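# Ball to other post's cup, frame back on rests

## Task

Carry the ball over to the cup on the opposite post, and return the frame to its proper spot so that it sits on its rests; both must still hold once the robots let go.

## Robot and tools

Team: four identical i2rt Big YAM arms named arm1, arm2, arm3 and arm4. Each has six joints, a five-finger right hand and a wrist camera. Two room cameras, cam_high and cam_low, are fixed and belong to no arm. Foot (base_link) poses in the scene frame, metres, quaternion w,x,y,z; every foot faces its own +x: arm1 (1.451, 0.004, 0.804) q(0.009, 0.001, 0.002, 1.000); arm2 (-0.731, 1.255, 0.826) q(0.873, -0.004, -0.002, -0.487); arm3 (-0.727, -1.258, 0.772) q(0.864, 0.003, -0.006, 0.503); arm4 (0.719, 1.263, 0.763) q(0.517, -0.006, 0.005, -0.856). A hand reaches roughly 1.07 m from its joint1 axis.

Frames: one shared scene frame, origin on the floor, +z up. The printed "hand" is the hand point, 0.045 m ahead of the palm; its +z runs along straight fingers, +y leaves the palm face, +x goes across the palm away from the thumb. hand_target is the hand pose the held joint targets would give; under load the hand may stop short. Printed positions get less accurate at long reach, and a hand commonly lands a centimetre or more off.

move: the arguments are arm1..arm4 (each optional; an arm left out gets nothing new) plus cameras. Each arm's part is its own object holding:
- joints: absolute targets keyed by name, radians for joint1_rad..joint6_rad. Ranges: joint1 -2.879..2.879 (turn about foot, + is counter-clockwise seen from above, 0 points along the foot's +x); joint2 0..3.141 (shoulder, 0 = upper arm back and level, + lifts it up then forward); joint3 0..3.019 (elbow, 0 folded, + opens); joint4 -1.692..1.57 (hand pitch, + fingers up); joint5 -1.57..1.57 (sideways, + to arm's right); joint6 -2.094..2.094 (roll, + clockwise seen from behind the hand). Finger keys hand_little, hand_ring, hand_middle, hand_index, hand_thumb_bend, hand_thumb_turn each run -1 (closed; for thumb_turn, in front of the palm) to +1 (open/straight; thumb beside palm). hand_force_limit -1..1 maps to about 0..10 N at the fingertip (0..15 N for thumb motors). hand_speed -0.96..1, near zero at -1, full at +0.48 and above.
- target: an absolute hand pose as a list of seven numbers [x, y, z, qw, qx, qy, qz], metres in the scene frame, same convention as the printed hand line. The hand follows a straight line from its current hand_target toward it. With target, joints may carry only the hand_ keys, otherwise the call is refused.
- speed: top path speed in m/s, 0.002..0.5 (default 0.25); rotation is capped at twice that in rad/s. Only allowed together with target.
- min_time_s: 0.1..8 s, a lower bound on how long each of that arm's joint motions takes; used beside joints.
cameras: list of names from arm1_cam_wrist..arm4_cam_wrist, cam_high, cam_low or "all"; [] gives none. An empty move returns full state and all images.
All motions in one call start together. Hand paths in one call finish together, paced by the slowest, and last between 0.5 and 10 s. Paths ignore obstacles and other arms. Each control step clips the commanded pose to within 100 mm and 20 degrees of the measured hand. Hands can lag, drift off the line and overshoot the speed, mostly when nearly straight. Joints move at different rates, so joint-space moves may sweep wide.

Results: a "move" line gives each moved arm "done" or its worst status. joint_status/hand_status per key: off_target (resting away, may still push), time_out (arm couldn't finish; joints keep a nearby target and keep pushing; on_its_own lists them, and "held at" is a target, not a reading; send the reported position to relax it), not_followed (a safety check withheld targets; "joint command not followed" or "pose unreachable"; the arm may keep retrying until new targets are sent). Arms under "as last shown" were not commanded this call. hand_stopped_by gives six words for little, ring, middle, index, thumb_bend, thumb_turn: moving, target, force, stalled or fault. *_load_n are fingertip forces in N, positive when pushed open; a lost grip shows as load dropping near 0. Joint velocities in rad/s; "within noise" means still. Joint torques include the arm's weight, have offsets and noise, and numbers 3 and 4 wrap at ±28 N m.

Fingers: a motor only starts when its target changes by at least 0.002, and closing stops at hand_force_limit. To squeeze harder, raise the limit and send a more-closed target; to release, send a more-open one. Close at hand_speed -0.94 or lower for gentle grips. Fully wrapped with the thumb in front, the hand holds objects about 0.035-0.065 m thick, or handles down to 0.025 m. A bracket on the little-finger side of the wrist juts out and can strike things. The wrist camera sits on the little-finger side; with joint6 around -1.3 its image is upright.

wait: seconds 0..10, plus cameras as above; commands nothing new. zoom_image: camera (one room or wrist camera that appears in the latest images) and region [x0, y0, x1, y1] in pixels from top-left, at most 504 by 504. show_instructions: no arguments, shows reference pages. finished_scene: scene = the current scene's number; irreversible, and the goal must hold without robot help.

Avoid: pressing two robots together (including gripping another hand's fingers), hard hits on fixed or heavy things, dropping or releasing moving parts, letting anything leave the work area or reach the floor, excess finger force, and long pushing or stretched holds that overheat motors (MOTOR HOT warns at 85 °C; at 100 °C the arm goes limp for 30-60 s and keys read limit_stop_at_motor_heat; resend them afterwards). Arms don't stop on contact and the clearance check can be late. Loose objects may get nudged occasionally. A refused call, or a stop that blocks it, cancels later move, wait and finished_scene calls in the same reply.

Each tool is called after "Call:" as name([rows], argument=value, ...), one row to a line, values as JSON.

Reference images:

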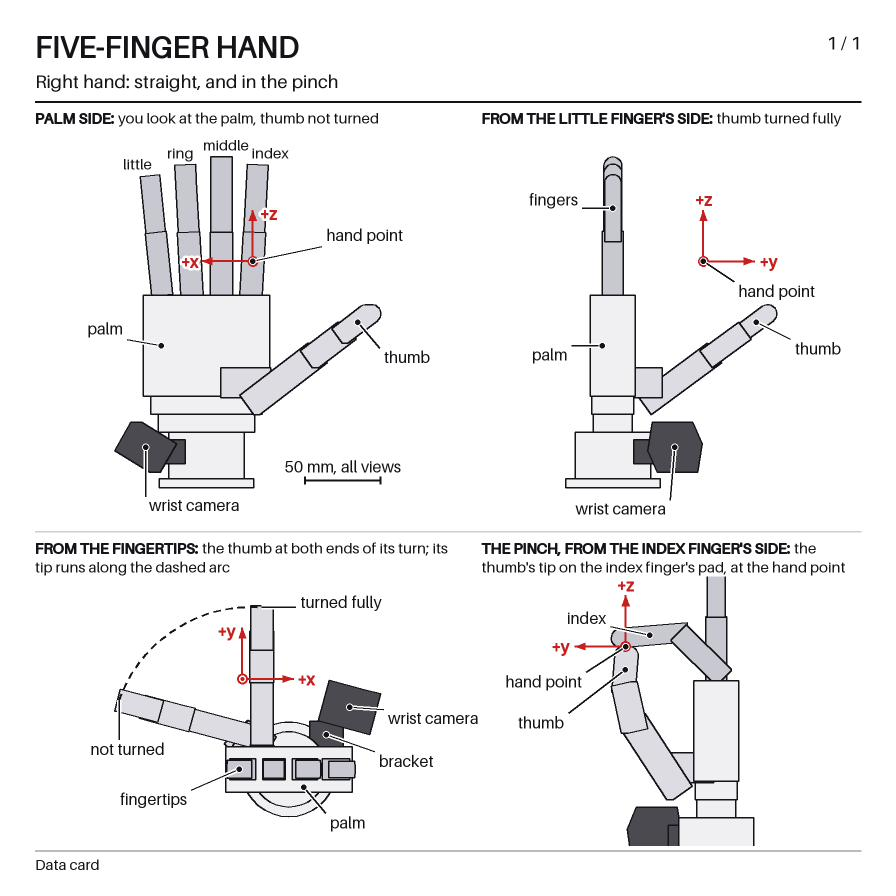

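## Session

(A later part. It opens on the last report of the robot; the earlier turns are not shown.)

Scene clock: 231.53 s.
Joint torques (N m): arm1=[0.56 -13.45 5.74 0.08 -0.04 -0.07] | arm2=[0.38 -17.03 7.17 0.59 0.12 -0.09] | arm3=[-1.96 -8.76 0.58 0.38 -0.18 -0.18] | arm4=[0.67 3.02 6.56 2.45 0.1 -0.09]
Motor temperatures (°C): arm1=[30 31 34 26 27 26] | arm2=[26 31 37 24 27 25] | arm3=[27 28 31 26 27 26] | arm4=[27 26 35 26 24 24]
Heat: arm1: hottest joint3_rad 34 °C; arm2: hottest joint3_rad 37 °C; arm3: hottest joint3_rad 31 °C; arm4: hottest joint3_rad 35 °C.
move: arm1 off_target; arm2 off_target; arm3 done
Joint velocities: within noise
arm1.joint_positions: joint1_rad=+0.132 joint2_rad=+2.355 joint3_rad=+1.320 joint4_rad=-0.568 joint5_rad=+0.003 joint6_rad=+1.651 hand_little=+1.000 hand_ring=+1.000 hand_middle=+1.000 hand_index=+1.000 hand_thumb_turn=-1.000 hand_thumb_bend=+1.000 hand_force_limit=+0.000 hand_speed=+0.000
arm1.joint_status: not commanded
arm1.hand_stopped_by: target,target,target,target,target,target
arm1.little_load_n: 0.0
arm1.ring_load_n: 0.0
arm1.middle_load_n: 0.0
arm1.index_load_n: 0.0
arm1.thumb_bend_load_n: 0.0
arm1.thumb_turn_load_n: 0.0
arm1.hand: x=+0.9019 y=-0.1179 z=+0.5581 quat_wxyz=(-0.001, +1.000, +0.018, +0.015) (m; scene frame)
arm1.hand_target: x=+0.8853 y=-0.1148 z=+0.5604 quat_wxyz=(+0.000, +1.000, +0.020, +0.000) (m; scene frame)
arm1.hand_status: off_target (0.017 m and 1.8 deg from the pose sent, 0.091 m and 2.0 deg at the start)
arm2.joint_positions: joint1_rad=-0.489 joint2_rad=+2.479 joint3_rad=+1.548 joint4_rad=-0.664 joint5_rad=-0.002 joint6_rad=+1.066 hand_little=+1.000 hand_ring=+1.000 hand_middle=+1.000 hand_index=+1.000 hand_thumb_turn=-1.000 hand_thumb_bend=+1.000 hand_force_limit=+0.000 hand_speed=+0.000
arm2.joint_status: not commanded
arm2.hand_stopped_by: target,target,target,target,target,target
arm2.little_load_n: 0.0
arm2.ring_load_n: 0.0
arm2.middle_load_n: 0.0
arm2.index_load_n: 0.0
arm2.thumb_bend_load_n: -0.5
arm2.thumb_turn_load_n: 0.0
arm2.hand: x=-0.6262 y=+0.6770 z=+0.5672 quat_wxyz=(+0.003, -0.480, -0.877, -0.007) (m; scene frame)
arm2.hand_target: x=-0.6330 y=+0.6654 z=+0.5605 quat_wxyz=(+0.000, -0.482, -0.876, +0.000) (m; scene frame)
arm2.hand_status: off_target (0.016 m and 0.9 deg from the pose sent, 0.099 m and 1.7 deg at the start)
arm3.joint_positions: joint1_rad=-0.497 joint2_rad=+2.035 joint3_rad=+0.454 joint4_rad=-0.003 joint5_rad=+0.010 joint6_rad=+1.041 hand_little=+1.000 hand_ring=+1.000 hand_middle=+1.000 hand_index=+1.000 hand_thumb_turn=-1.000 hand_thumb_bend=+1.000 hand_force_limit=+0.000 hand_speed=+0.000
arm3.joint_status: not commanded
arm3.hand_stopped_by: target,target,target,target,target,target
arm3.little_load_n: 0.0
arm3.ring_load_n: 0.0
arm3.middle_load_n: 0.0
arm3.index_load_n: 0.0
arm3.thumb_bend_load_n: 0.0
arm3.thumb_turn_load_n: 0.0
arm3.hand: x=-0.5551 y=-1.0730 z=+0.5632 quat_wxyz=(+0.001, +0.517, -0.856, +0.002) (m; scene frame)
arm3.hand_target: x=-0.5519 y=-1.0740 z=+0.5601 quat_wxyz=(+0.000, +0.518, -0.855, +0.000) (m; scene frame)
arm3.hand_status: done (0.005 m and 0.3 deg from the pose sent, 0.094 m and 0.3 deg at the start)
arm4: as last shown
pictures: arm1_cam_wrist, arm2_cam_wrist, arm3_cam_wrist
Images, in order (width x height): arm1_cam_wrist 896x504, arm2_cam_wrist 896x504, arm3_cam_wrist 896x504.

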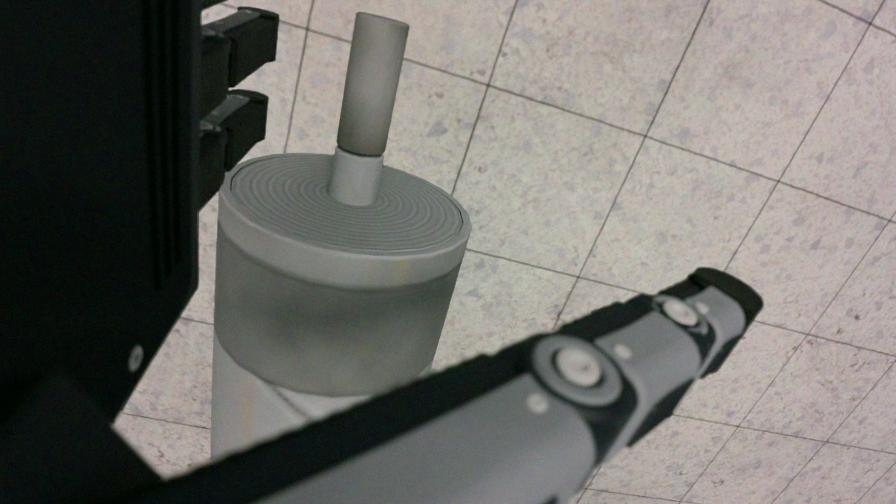

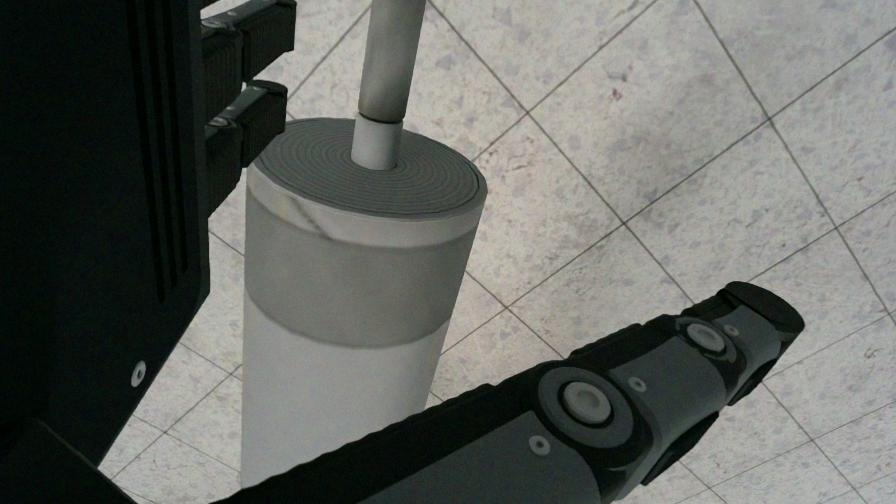

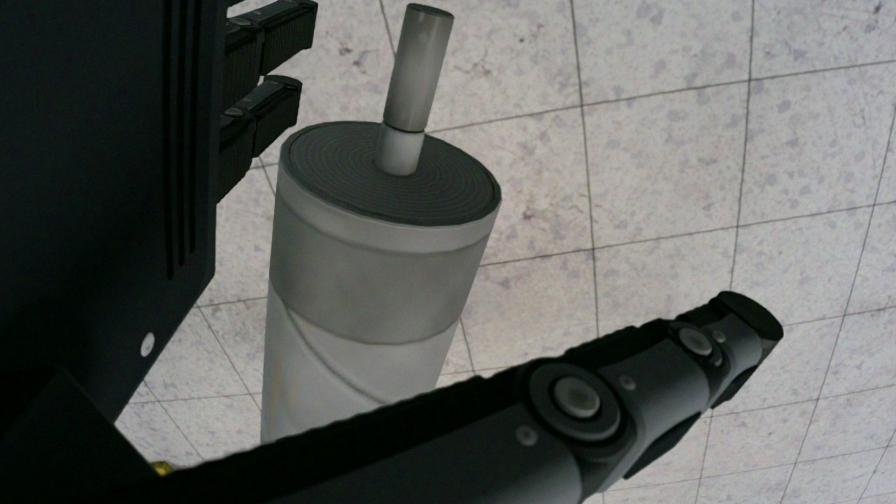

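Call:
move(arm1={"target":[0.885,-0.115,0.49,0,0.9998,0.0205,0],"speed":0.1}, arm2={"target":[-0.645,0.666,0.48,0,0.4818,0.8763,0],"speed":0.1}, arm3={"target":[-0.544,-1.069,0.47,0,-0.5180,0.8554,0],"speed":0.1}, cameras=["arm1_cam_wrist","arm2_cam_wrist","arm3_cam_wrist"])

Scene clock: 246.33 s.
Joint torques (N m): arm1=[0.56 -13.86 4.86 0.1 -0.03 -0.07] | arm2=[-0.26 -17.67 6.58 0.43 0.1 -0.09] | arm3=[-1.55 -9.35 -1.4 0.39 -0.18 -0.17] | arm4=[0.62 2.96 6.56 2.43 0.1 -0.09]
Motor temperatures (°C): arm1=[30 32 34 26 27 26] | arm2=[26 30 36 24 27 25] | arm3=[27 28 31 26 27 26] | arm4=[27 26 35 26 24 24]
Heat: arm1: hottest joint3_rad 34 °C; arm2: hottest joint3_rad 36 °C; arm3: hottest joint3_rad 31 °C; arm4: hottest joint3_rad 35 °C.
move: arm1 off_target; arm2 off_target; arm3 done
Joint velocities: within noise
arm1.joint_positions: joint1_rad=+0.132 joint2_rad=+2.514 joint3_rad=+1.391 joint4_rad=-0.477 joint5_rad=+0.003 joint6_rad=+1.651 hand_little=+1.000 hand_ring=+1.000 hand_middle=+1.000 hand_index=+1.000 hand_thumb_turn=-1.000 hand_thumb_bend=+1.000 hand_force_limit=+0.000 hand_speed=+0.000
arm1.joint_status: not commanded
arm1.hand_stopped_by: target,target,target,target,target,target
arm1.little_load_n: 0.0
arm1.ring_load_n: 0.0
arm1.middle_load_n: 0.0
arm1.index_load_n: 0.0
arm1.thumb_bend_load_n: 0.0
arm1.thumb_turn_load_n: 0.0
arm1.hand: x=+0.8995 y=-0.1184 z=+0.4900 quat_wxyz=(-0.001, +1.000, +0.018, +0.013) (m; scene frame)
arm1.hand_target: x=+0.8851 y=-0.1149 z=+0.4905 quat_wxyz=(+0.000, +1.000, +0.020, +0.000) (m; scene frame)
arm1.hand_status: off_target (0.015 m and 1.6 deg from the pose sent, 0.070 m and 1.8 deg at the start)
arm2.joint_positions: joint1_rad=-0.508 joint2_rad=+2.650 joint3_rad=+1.638 joint4_rad=-0.581 joint5_rad=-0.002 joint6_rad=+1.046 hand_little=+1.000 hand_ring=+1.000 hand_middle=+1.000 hand_index=+1.000 hand_thumb_turn=-1.000 hand_thumb_bend=+1.000 hand_force_limit=+0.000 hand_speed=+0.000
arm2.joint_status: not commanded
arm2.hand_stopped_by: target,target,target,target,target,target
arm2.little_load_n: 0.0
arm2.ring_load_n: 0.0
arm2.middle_load_n: 0.0
arm2.index_load_n: 0.0
arm2.thumb_bend_load_n: 0.0
arm2.thumb_turn_load_n: 0.0
arm2.hand: x=-0.6376 y=+0.6746 z=+0.4893 quat_wxyz=(+0.003, -0.480, -0.877, -0.006) (m; scene frame)
arm2.hand_target: x=-0.6451 y=+0.6663 z=+0.4805 quat_wxyz=(+0.000, -0.482, -0.876, +0.000) (m; scene frame)
arm2.hand_status: off_target (0.015 m and 0.8 deg from the pose sent, 0.090 m and 0.9 deg at the start)
arm3.joint_positions: joint1_rad=-0.498 joint2_rad=+2.391 joint3_rad=+0.592 joint4_rad=+0.216 joint5_rad=+0.010 joint6_rad=+1.040 hand_little=+1.000 hand_ring=+1.000 hand_middle=+1.000 hand_index=+1.000 hand_thumb_turn=-1.000 hand_thumb_bend=+1.000 hand_force_limit=+0.000 hand_speed=+0.000
arm3.joint_status: not commanded
arm3.hand_stopped_by: target,target,target,target,target,target
arm3.little_load_n: 0.0
arm3.ring_load_n: 0.5
arm3.middle_load_n: 0.0
arm3.index_load_n: 0.0
arm3.thumb_bend_load_n: 0.0
arm3.thumb_turn_load_n: 0.0
arm3.hand: x=-0.5454 y=-1.0666 z=+0.4737 quat_wxyz=(+0.000, +0.517, -0.856, +0.002) (m; scene frame)
arm3.hand_target: x=-0.5440 y=-1.0690 z=+0.4701 quat_wxyz=(+0.000, +0.518, -0.855, +0.000) (m; scene frame)
arm3.hand_status: done (0.005 m and 0.3 deg from the pose sent, 0.094 m and 0.3 deg at the start)
arm4: as last shown
pictures: arm1_cam_wrist, arm2_cam_wrist, arm3_cam_wrist
Images, in order (width x height): arm1_cam_wrist 896x504, arm2_cam_wrist 896x504, arm3_cam_wrist 896x504.

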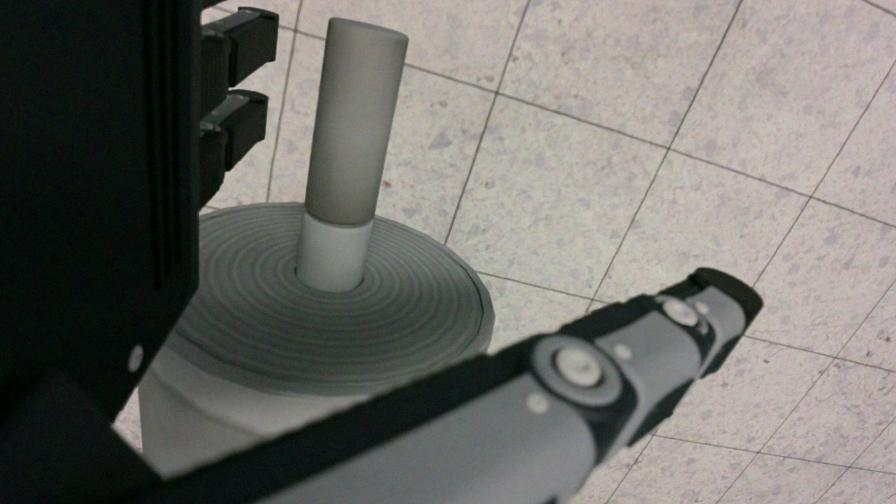

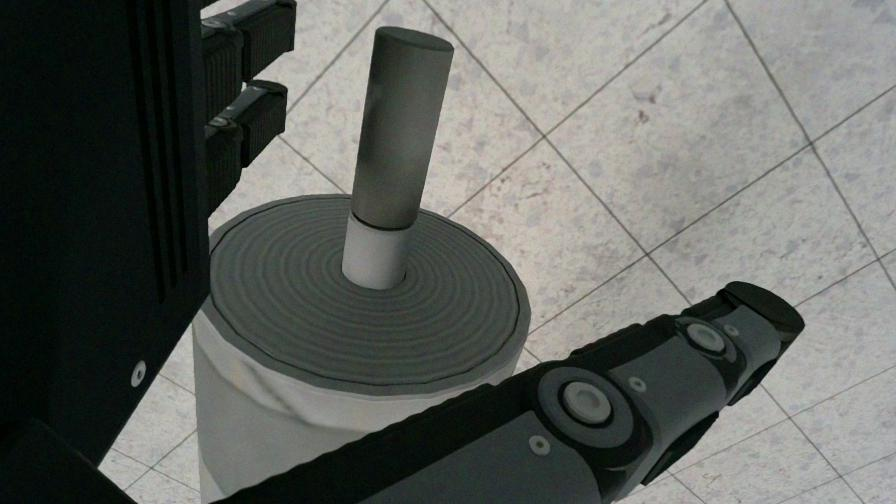

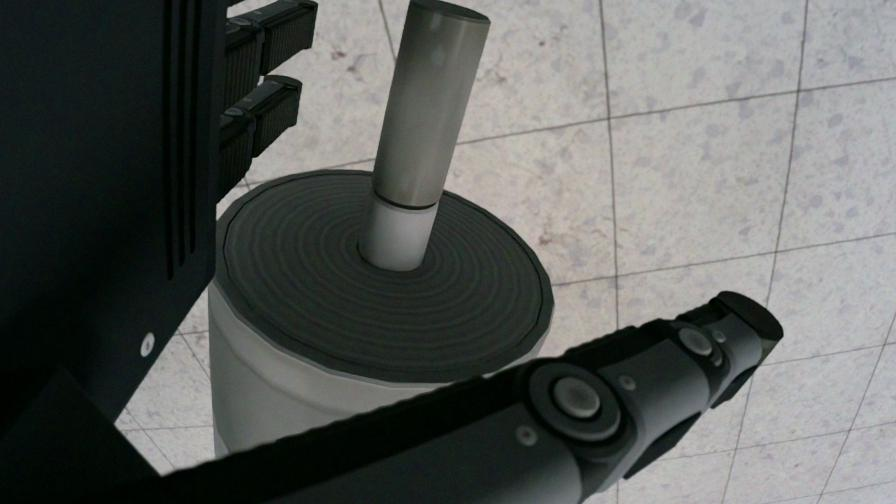

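Call:
move(arm1={"target":[0.876,-0.110,0.44,0,0.9998,0.0205,0],"speed":0.08}, arm2={"target":[-0.644,0.660,0.424,0,0.4818,0.8763,0],"speed":0.08}, arm3={"target":[-0.544,-1.069,0.418,0,-0.5180,0.8554,0],"speed":0.08}, cameras=["arm1_cam_wrist","arm2_cam_wrist","arm3_cam_wrist","cam_high","cam_low"])

Scene clock: 259.43 s.
Joint torques (N m): arm1=[0.67 -14.27 4.59 0.06 -0.03 -0.07] | arm2=[0.62 -18.61 6.13 0.35 0.14 -0.05] | arm3=[-1.73 -10.7 -2 0.57 -0.21 -0.16] | arm4=[0.67 3.02 6.56 2.45 0.1 -0.09]
Motor temperatures (°C): arm1=[30 32 34 26 27 26] | arm2=[26 31 36 24 27 25] | arm3=[27 28 30 26 27 26] | arm4=[27 26 35 26 24 24]
Heat: arm1: hottest joint3_rad 34 °C; arm2: hottest joint3_rad 36 °C; arm3: hottest joint3_rad 30 °C; arm4: hottest joint3_rad 35 °C.
move: arm1 off_target; arm2 off_target; arm3 done
Joint velocities: within noise
arm1.joint_positions: joint1_rad=+0.120 joint2_rad=+2.640 joint3_rad=+1.491 joint4_rad=-0.448 joint5_rad=+0.003 joint6_rad=+1.640 hand_little=+1.000 hand_ring=+1.000 hand_middle=+1.000 hand_index=+1.000 hand_thumb_turn=-1.000 hand_thumb_bend=+1.000 hand_force_limit=+0.000 hand_speed=+0.000
arm1.joint_status: not commanded
arm1.hand_stopped_by: target,target,target,target,target,target
arm1.little_load_n: 0.0
arm1.ring_load_n: 0.0
arm1.middle_load_n: 0.0
arm1.index_load_n: 0.0
arm1.thumb_bend_load_n: 0.0
arm1.thumb_turn_load_n: 0.0
arm1.hand: x=+0.8888 y=-0.1135 z=+0.4407 quat_wxyz=(+0.000, +1.000, +0.017, +0.012) (m; scene frame)
arm1.hand_target: x=+0.8762 y=-0.1100 z=+0.4403 quat_wxyz=(+0.000, +1.000, +0.020, +0.000) (m; scene frame)
arm1.hand_status: off_target (0.013 m and 1.4 deg from the pose sent, 0.056 m and 1.6 deg at the start)
arm2.joint_positions: joint1_rad=-0.508 joint2_rad=+2.789 joint3_rad=+1.760 joint4_rad=-0.560 joint5_rad=-0.002 joint6_rad=+1.046 hand_little=+1.000 hand_ring=+1.000 hand_middle=+1.000 hand_index=+1.000 hand_thumb_turn=-1.000 hand_thumb_bend=+1.000 hand_force_limit=+0.000 hand_speed=+0.000
arm2.joint_status: not commanded
arm2.hand_stopped_by: target,target,target,target,target,target
arm2.little_load_n: 0.0
arm2.ring_load_n: 0.0
arm2.middle_load_n: 0.0
arm2.index_load_n: 0.0
arm2.thumb_bend_load_n: 0.0
arm2.thumb_turn_load_n: 0.5
arm2.hand: x=-0.6372 y=+0.6664 z=+0.4336 quat_wxyz=(+0.002, -0.479, -0.878, -0.004) (m; scene frame)
arm2.hand_target: x=-0.6441 y=+0.6607 z=+0.4242 quat_wxyz=(+0.000, -0.482, -0.876, +0.000) (m; scene frame)
arm2.hand_status: off_target (0.013 m and 0.6 deg from the pose sent, 0.067 m and 0.8 deg at the start)
arm3.joint_positions: joint1_rad=-0.499 joint2_rad=+2.568 joint3_rad=+0.684 joint4_rad=+0.302 joint5_rad=+0.010 joint6_rad=+1.039 hand_little=+1.000 hand_ring=+1.000 hand_middle=+1.000 hand_index=+1.000 hand_thumb_turn=-1.000 hand_thumb_bend=+1.000 hand_force_limit=+0.000 hand_speed=+0.000
arm3.joint_status: not commanded
arm3.hand_stopped_by: target,target,target,target,target,target
arm3.little_load_n: 0.0
arm3.ring_load_n: 0.0
arm3.middle_load_n: 0.0
arm3.index_load_n: 0.0
arm3.thumb_bend_load_n: 0.0
arm3.thumb_turn_load_n: 0.0
arm3.hand: x=-0.5445 y=-1.0660 z=+0.4221 quat_wxyz=(+0.000, +0.517, -0.856, +0.002) (m; scene frame)
arm3.hand_target: x=-0.5440 y=-1.0690 z=+0.4181 quat_wxyz=(+0.000, +0.518, -0.855, +0.000) (m; scene frame)
arm3.hand_status: done (0.005 m and 0.3 deg from the pose sent, 0.056 m and 0.3 deg at the start)
arm4: as last shown
pictures: arm1_cam_wrist, arm2_cam_wrist, arm3_cam_wrist, cam_high, cam_low
Images, in order (width x height): arm1_cam_wrist 896x504, arm2_cam_wrist 896x504, arm3_cam_wrist 896x504, cam_high 896x504, cam_low 896x504.

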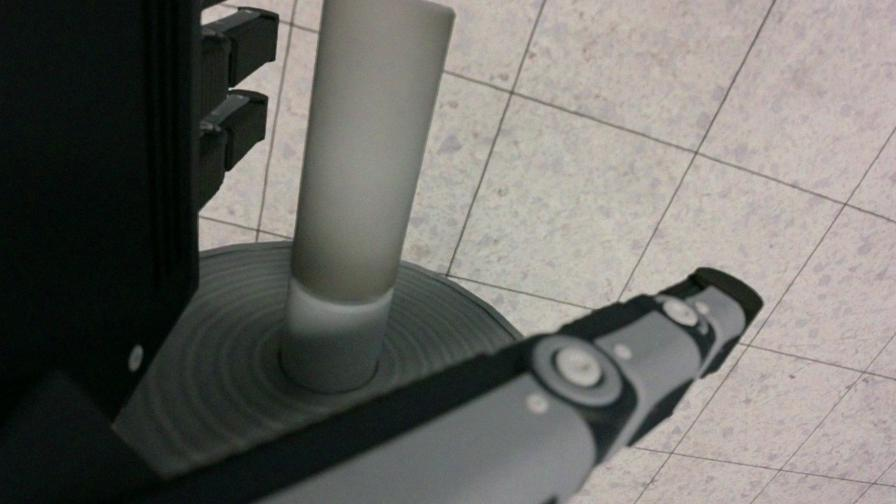

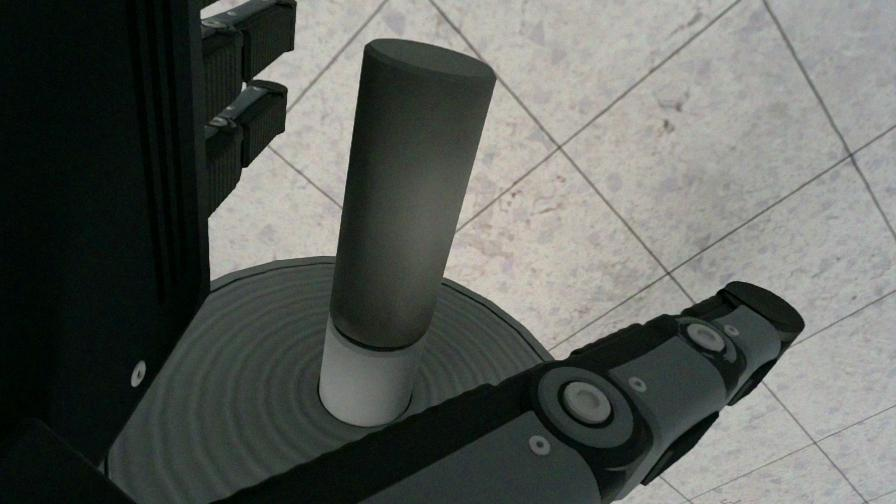

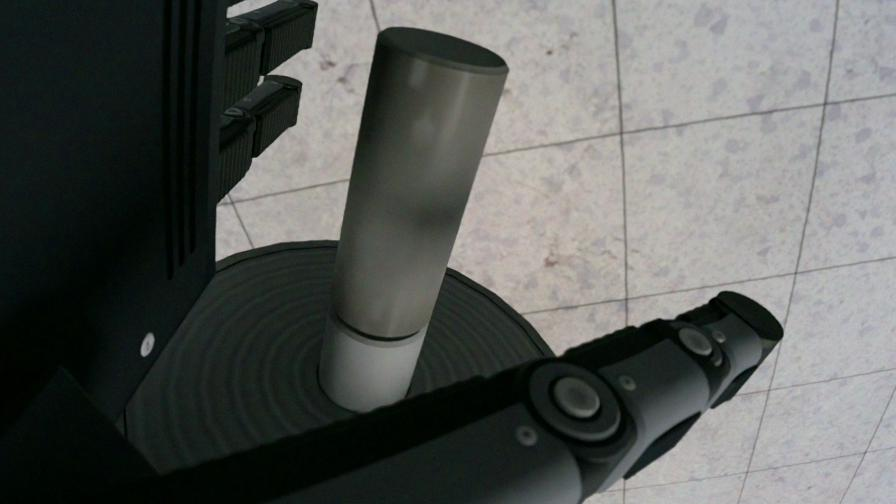

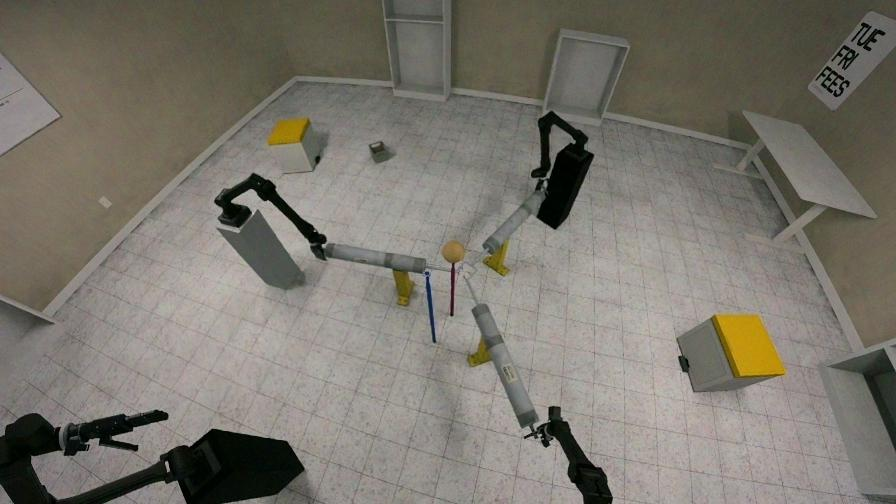

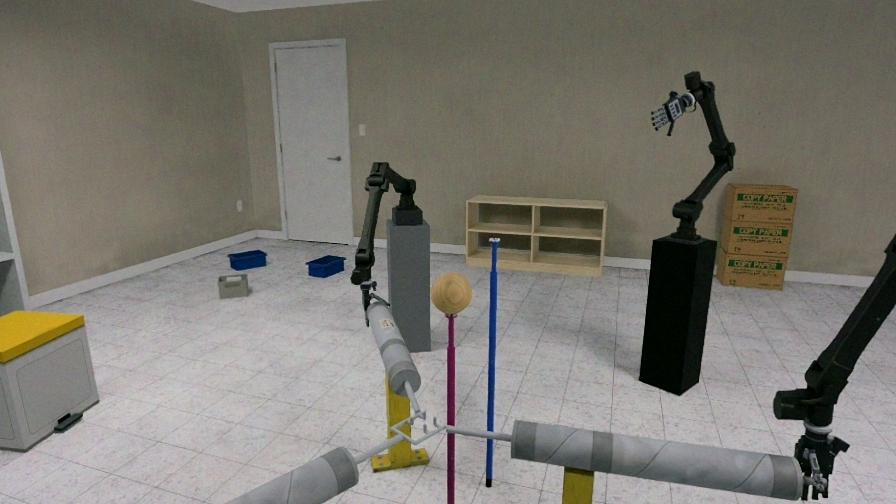

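Call:
move(arm2={"target":[-0.638,0.650,0.424,0,0.4818,0.8763,0],"speed":0.08}, arm3={"target":[-0.541,-1.063,0.418,0,-0.5180,0.8554,0],"speed":0.08}, arm1={"joints":{"hand_little":0,"hand_ring":0,"hand_middle":0,"hand_index":0,"hand_speed":-0.6}}, cameras=["arm1_cam_wrist","arm2_cam_wrist","arm3_cam_wrist"])

Scene clock: 271.07 s.
Joint torques (N m): arm1=[0.62 -14.21 4.6 0.03 -0.06 -0.07] | arm2=[1.49 -18.14 6.64 -0.02 0.1 0] | arm3=[-0.15 -11.58 -1.87 -0.34 -0.22 -0.04] | arm4=[0.62 3.02 6.58 2.44 0.1 -0.09]
Motor temperatures (°C): arm1=[30 33 33 26 27 26] | arm2=[26 31 36 24 27 25] | arm3=[27 28 30 26 27 26] | arm4=[27 26 35 26 24 24]
Heat: arm1: hottest joint2_rad 33 °C; arm2: hottest joint3_rad 36 °C; arm3: hottest joint3_rad 30 °C; arm4: hottest joint3_rad 35 °C.
move: arm1 done; arm2 off_target; arm3 done
Joint velocities: within noise
arm1.joint_positions: joint1_rad=+0.120 joint2_rad=+2.640 joint3_rad=+1.491 joint4_rad=-0.448 joint5_rad=+0.003 joint6_rad=+1.639 hand_little=+0.000 hand_ring=+0.000 hand_middle=+0.000 hand_index=+0.000 hand_thumb_turn=-1.000 hand_thumb_bend=+1.000 hand_force_limit=+0.000 hand_speed=-0.600
arm1.joint_status: all done
arm1.hand_stopped_by: target,target,target,target,target,target
arm1.little_load_n: 0.0
arm1.ring_load_n: 0.0
arm1.middle_load_n: 0.0
arm1.index_load_n: 0.0
arm1.thumb_bend_load_n: 0.0
arm1.thumb_turn_load_n: 0.0
arm1.hand: x=+0.8888 y=-0.1135 z=+0.4407 quat_wxyz=(+0.000, +1.000, +0.018, +0.012) (m; scene frame)
arm1.hand_target: x=+0.8762 y=-0.1100 z=+0.4403 quat_wxyz=(+0.000, +1.000, +0.020, +0.000) (m; scene frame)
arm1.hand_status: not commanded
arm2.joint_positions: joint1_rad=-0.508 joint2_rad=+2.802 joint3_rad=+1.802 joint4_rad=-0.573 joint5_rad=-0.002 joint6_rad=+1.046 hand_little=+1.000 hand_ring=+1.000 hand_middle=+1.000 hand_index=+1.000 hand_thumb_turn=-1.000 hand_thumb_bend=+1.000 hand_force_limit=+0.000 hand_speed=+0.000
arm2.joint_status: not commanded
arm2.hand_stopped_by: target,target,target,target,target,target
arm2.little_load_n: 0.0
arm2.ring_load_n: 0.0
arm2.middle_load_n: 0.0
arm2.index_load_n: 0.0
arm2.thumb_bend_load_n: 0.0
arm2.thumb_turn_load_n: 0.0
arm2.hand: x=-0.6365 y=+0.6513 z=+0.4350 quat_wxyz=(-0.002, -0.479, -0.878, +0.003) (m; scene frame)
arm2.hand_target: x=-0.6381 y=+0.6505 z=+0.4243 quat_wxyz=(+0.000, -0.482, -0.876, +0.000) (m; scene frame)
arm2.hand_status: off_target (0.011 m and 0.5 deg from the pose sent, 0.019 m and 0.6 deg at the start)
arm3.joint_positions: joint1_rad=-0.499 joint2_rad=+2.568 joint3_rad=+0.696 joint4_rad=+0.302 joint5_rad=+0.009 joint6_rad=+1.039 hand_little=+1.000 hand_ring=+1.000 hand_middle=+1.000 hand_index=+1.000 hand_thumb_turn=-1.000 hand_thumb_bend=+1.000 hand_force_limit=+0.000 hand_speed=+0.000
arm3.joint_status: not commanded
arm3.hand_stopped_by: target,target,target,target,target,target
arm3.little_load_n: -0.5
arm3.ring_load_n: 0.0
arm3.middle_load_n: 0.0
arm3.index_load_n: 0.0
arm3.thumb_bend_load_n: 0.0
arm3.thumb_turn_load_n: 0.0
arm3.hand: x=-0.5379 y=-1.0618 z=+0.4208 quat_wxyz=(-0.006, +0.517, -0.856, +0.002) (m; scene frame)
arm3.hand_target: x=-0.5409 y=-1.0630 z=+0.4181 quat_wxyz=(+0.000, +0.518, -0.855, +0.000) (m; scene frame)
arm3.hand_status: done (0.004 m and 0.7 deg from the pose sent, 0.006 m and 0.2 deg at the start)
arm4: as last shown
pictures: arm1_cam_wrist, arm2_cam_wrist, arm3_cam_wrist
Images, in order (width x height): arm1_cam_wrist 896x504, arm2_cam_wrist 896x504, arm3_cam_wrist 896x504.

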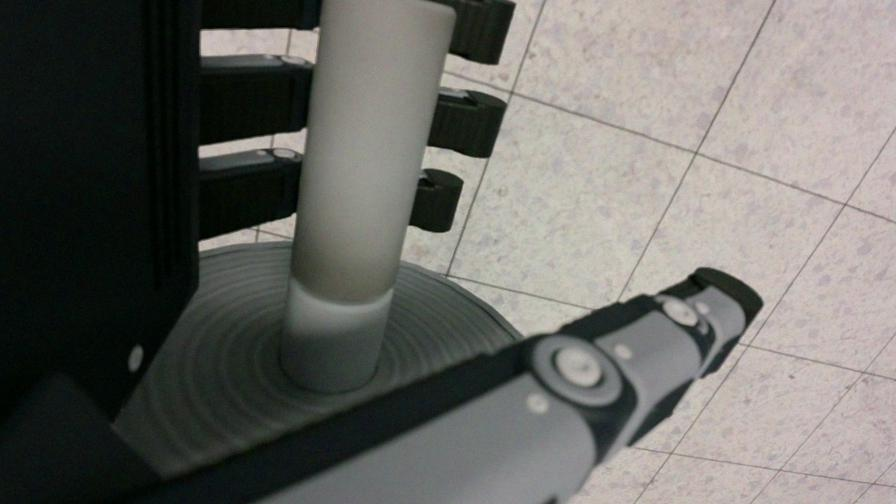

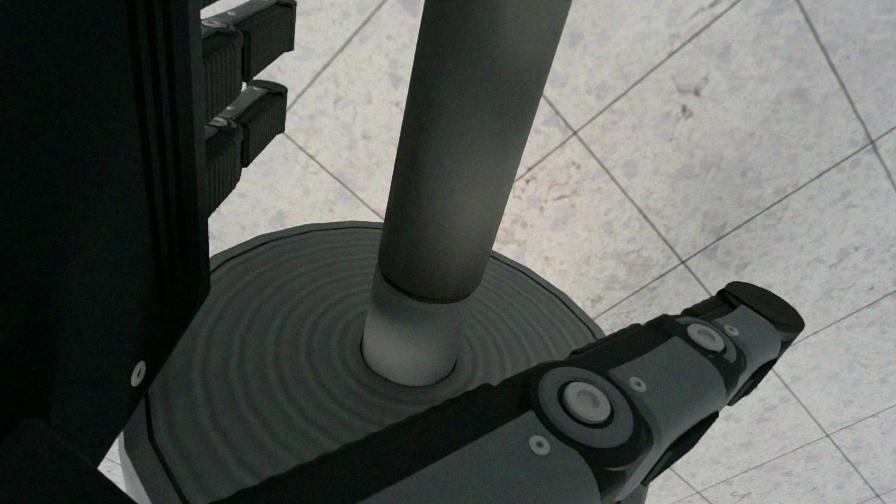

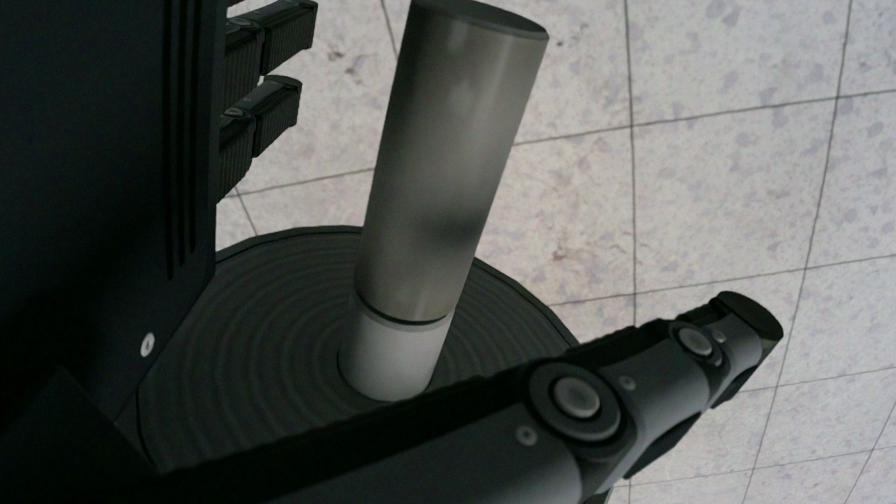

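Call:
move(arm2={"target":[-0.632,0.664,0.424,0,0.4818,0.8763,0],"speed":0.08}, arm3={"joints":{"hand_little":0,"hand_ring":0,"hand_middle":0,"hand_index":0,"hand_speed":-0.6}}, arm1={"joints":{"hand_little":-0.4,"hand_ring":-0.4,"hand_middle":-0.4,"hand_index":-0.4,"hand_speed":-0.85,"hand_force_limit":-0.4}}, cameras=["arm1_cam_wrist","arm2_cam_wrist","arm3_cam_wrist"])

Scene clock: 280.10 s.
Joint torques (N m): arm1=[0.56 -14.27 4.57 0.06 -0.06 -0.06] | arm2=[2.37 -20.31 3.15 0.68 0.11 0.08] | arm3=[-0.38 -11.63 -1.92 -0.32 -0.21 -0.03] | arm4=[0.56 2.96 6.58 2.44 0.1 -0.09]
Motor temperatures (°C): arm1=[30 33 33 26 27 26] | arm2=[26 31 35 24 27 25] | arm3=[27 28 30 26 27 26] | arm4=[27 26 35 26 24 24]
Heat: arm1: hottest joint2_rad 33 °C; arm2: hottest joint3_rad 35 °C; arm3: hottest joint3_rad 30 °C; arm4: hottest joint3_rad 35 °C.
move: arm1 done; arm2 off_target; arm3 done
Joint velocities: within noise
arm1.joint_positions: joint1_rad=+0.120 joint2_rad=+2.640 joint3_rad=+1.491 joint4_rad=-0.448 joint5_rad=+0.003 joint6_rad=+1.639 hand_little=-0.400 hand_ring=-0.400 hand_middle=-0.400 hand_index=-0.400 hand_thumb_turn=-1.000 hand_thumb_bend=+1.000 hand_force_limit=-0.400 hand_speed=-0.850
arm1.joint_status: all done
arm1.hand_stopped_by: target,target,target,target,target,target
arm1.little_load_n: 0.5
arm1.ring_load_n: 0.5
arm1.middle_load_n: 0.0
arm1.index_load_n: 0.0
arm1.thumb_bend_load_n: 0.0
arm1.thumb_turn_load_n: 0.0
arm1.hand: x=+0.8888 y=-0.1135 z=+0.4407 quat_wxyz=(+0.000, +1.000, +0.018, +0.012) (m; scene frame)
arm1.hand_target: x=+0.8762 y=-0.1100 z=+0.4403 quat_wxyz=(+0.000, +1.000, +0.020, +0.000) (m; scene frame)
arm1.hand_status: not commanded
arm2.joint_positions: joint1_rad=-0.508 joint2_rad=+2.802 joint3_rad=+1.785 joint4_rad=-0.555 joint5_rad=-0.002 joint6_rad=+1.052 hand_little=+1.000 hand_ring=+1.000 hand_middle=+1.000 hand_index=+1.000 hand_thumb_turn=-1.000 hand_thumb_bend=+1.000 hand_force_limit=+0.000 hand_speed=+0.000
arm2.joint_status: not commanded
arm2.hand_stopped_by: target,target,target,target,target,target
arm2.little_load_n: 0.0
arm2.ring_load_n: 0.0
arm2.middle_load_n: 0.0
arm2.index_load_n: 0.0
arm2.thumb_bend_load_n: 0.0
arm2.thumb_turn_load_n: 0.0
arm2.hand: x=-0.6367 y=+0.6560 z=+0.4316 quat_wxyz=(-0.003, -0.482, -0.876, +0.003) (m; scene frame)
arm2.hand_target: x=-0.6322 y=+0.6641 z=+0.4241 quat_wxyz=(+0.000, -0.482, -0.876, +0.000) (m; scene frame)
arm2.hand_status: off_target (0.012 m and 0.5 deg from the pose sent, 0.017 m and 0.5 deg at the start)
arm3.joint_positions: joint1_rad=-0.499 joint2_rad=+2.568 joint3_rad=+0.696 joint4_rad=+0.302 joint5_rad=+0.008 joint6_rad=+1.039 hand_little=+0.000 hand_ring=+0.000 hand_middle=+0.000 hand_index=+0.000 hand_thumb_turn=-1.000 hand_thumb_bend=+1.000 hand_force_limit=+0.000 hand_speed=-0.600
arm3.joint_status: all done
arm3.hand_stopped_by: target,target,target,target,target,target
arm3.little_load_n: 0.0
arm3.ring_load_n: 0.5
arm3.middle_load_n: 0.0
arm3.index_load_n: 0.0
arm3.thumb_bend_load_n: 0.0
arm3.thumb_turn_load_n: 0.0
arm3.hand: x=-0.5380 y=-1.0617 z=+0.4208 quat_wxyz=(-0.006, +0.517, -0.856, +0.001) (m; scene frame)
arm3.hand_target: x=-0.5409 y=-1.0630 z=+0.4181 quat_wxyz=(+0.000, +0.518, -0.855, +0.000) (m; scene frame)
arm3.hand_status: not commanded
arm4.joint_positions: joint1_rad=-0.155 joint2_rad=+0.619 joint3_rad=+1.464 joint4_rad=-1.340 joint5_rad=+0.168 joint6_rad=-1.409 hand_little=+1.000 hand_ring=+1.000 hand_middle=+1.000 hand_index=+1.000 hand_thumb_turn=+1.000 hand_thumb_bend=+1.000 hand_force_limit=+0.000 hand_speed=-0.800
arm4.joint_status: not commanded
arm4.hand_stopped_by: target,target,target,target,target,target
arm4.little_load_n: 0.0
arm4.ring_load_n: 0.0
arm4.middle_load_n: 0.0
arm4.index_load_n: 0.0
arm4.thumb_bend_load_n: 0.0
arm4.thumb_turn_load_n: 0.0
arm4.hand: x=+0.5314 y=+1.1420 z=+1.3000 quat_wxyz=(+0.479, +0.284, -0.806, +0.201) (m; scene frame)
arm4.hand_target: x=+0.5323 y=+1.1430 z=+1.3108 quat_wxyz=(+0.489, +0.281, -0.800, +0.207) (m; scene frame)
arm4.hand_status: not commanded
pictures: arm1_cam_wrist, arm2_cam_wrist, arm3_cam_wrist
Images, in order (width x height): arm1_cam_wrist 896x504, arm2_cam_wrist 896x504, arm3_cam_wrist 896x504.

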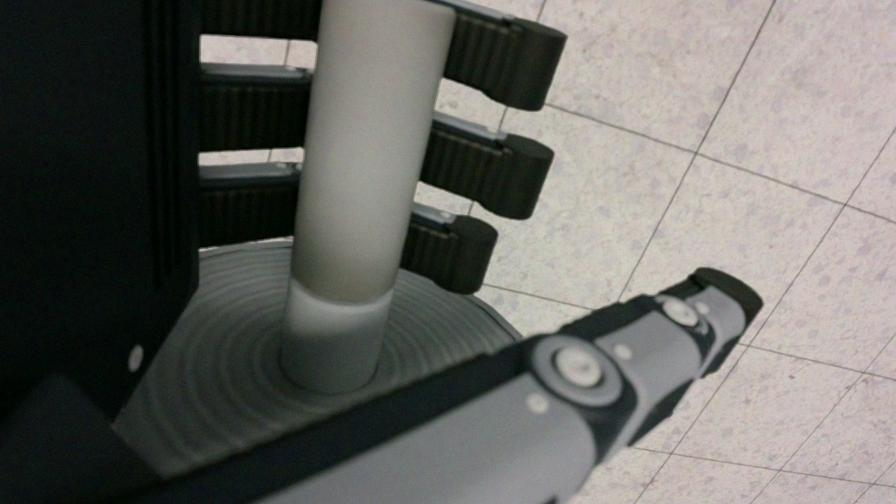

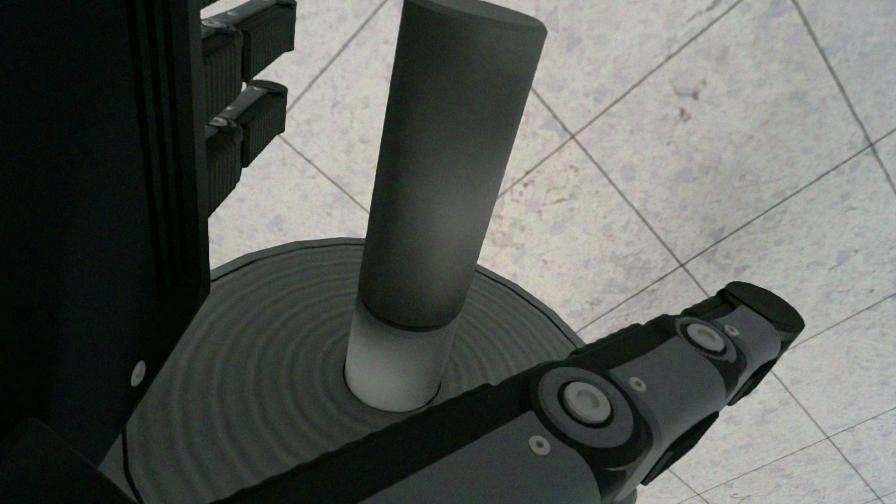

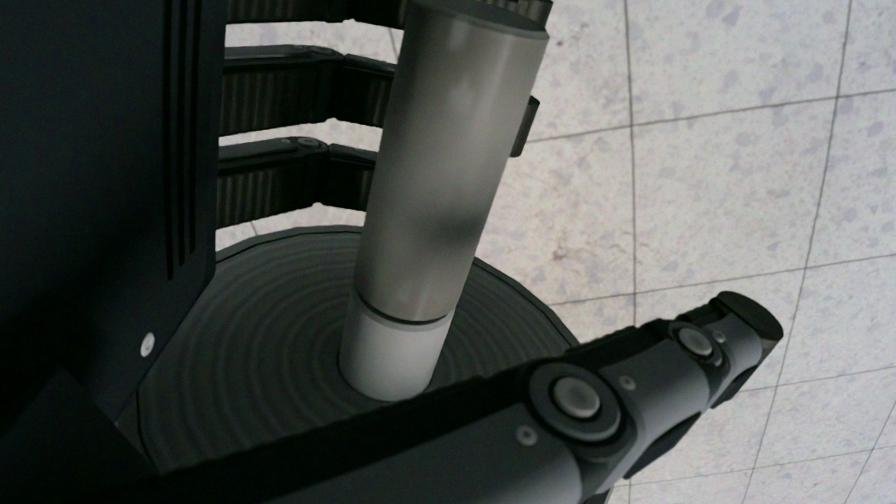

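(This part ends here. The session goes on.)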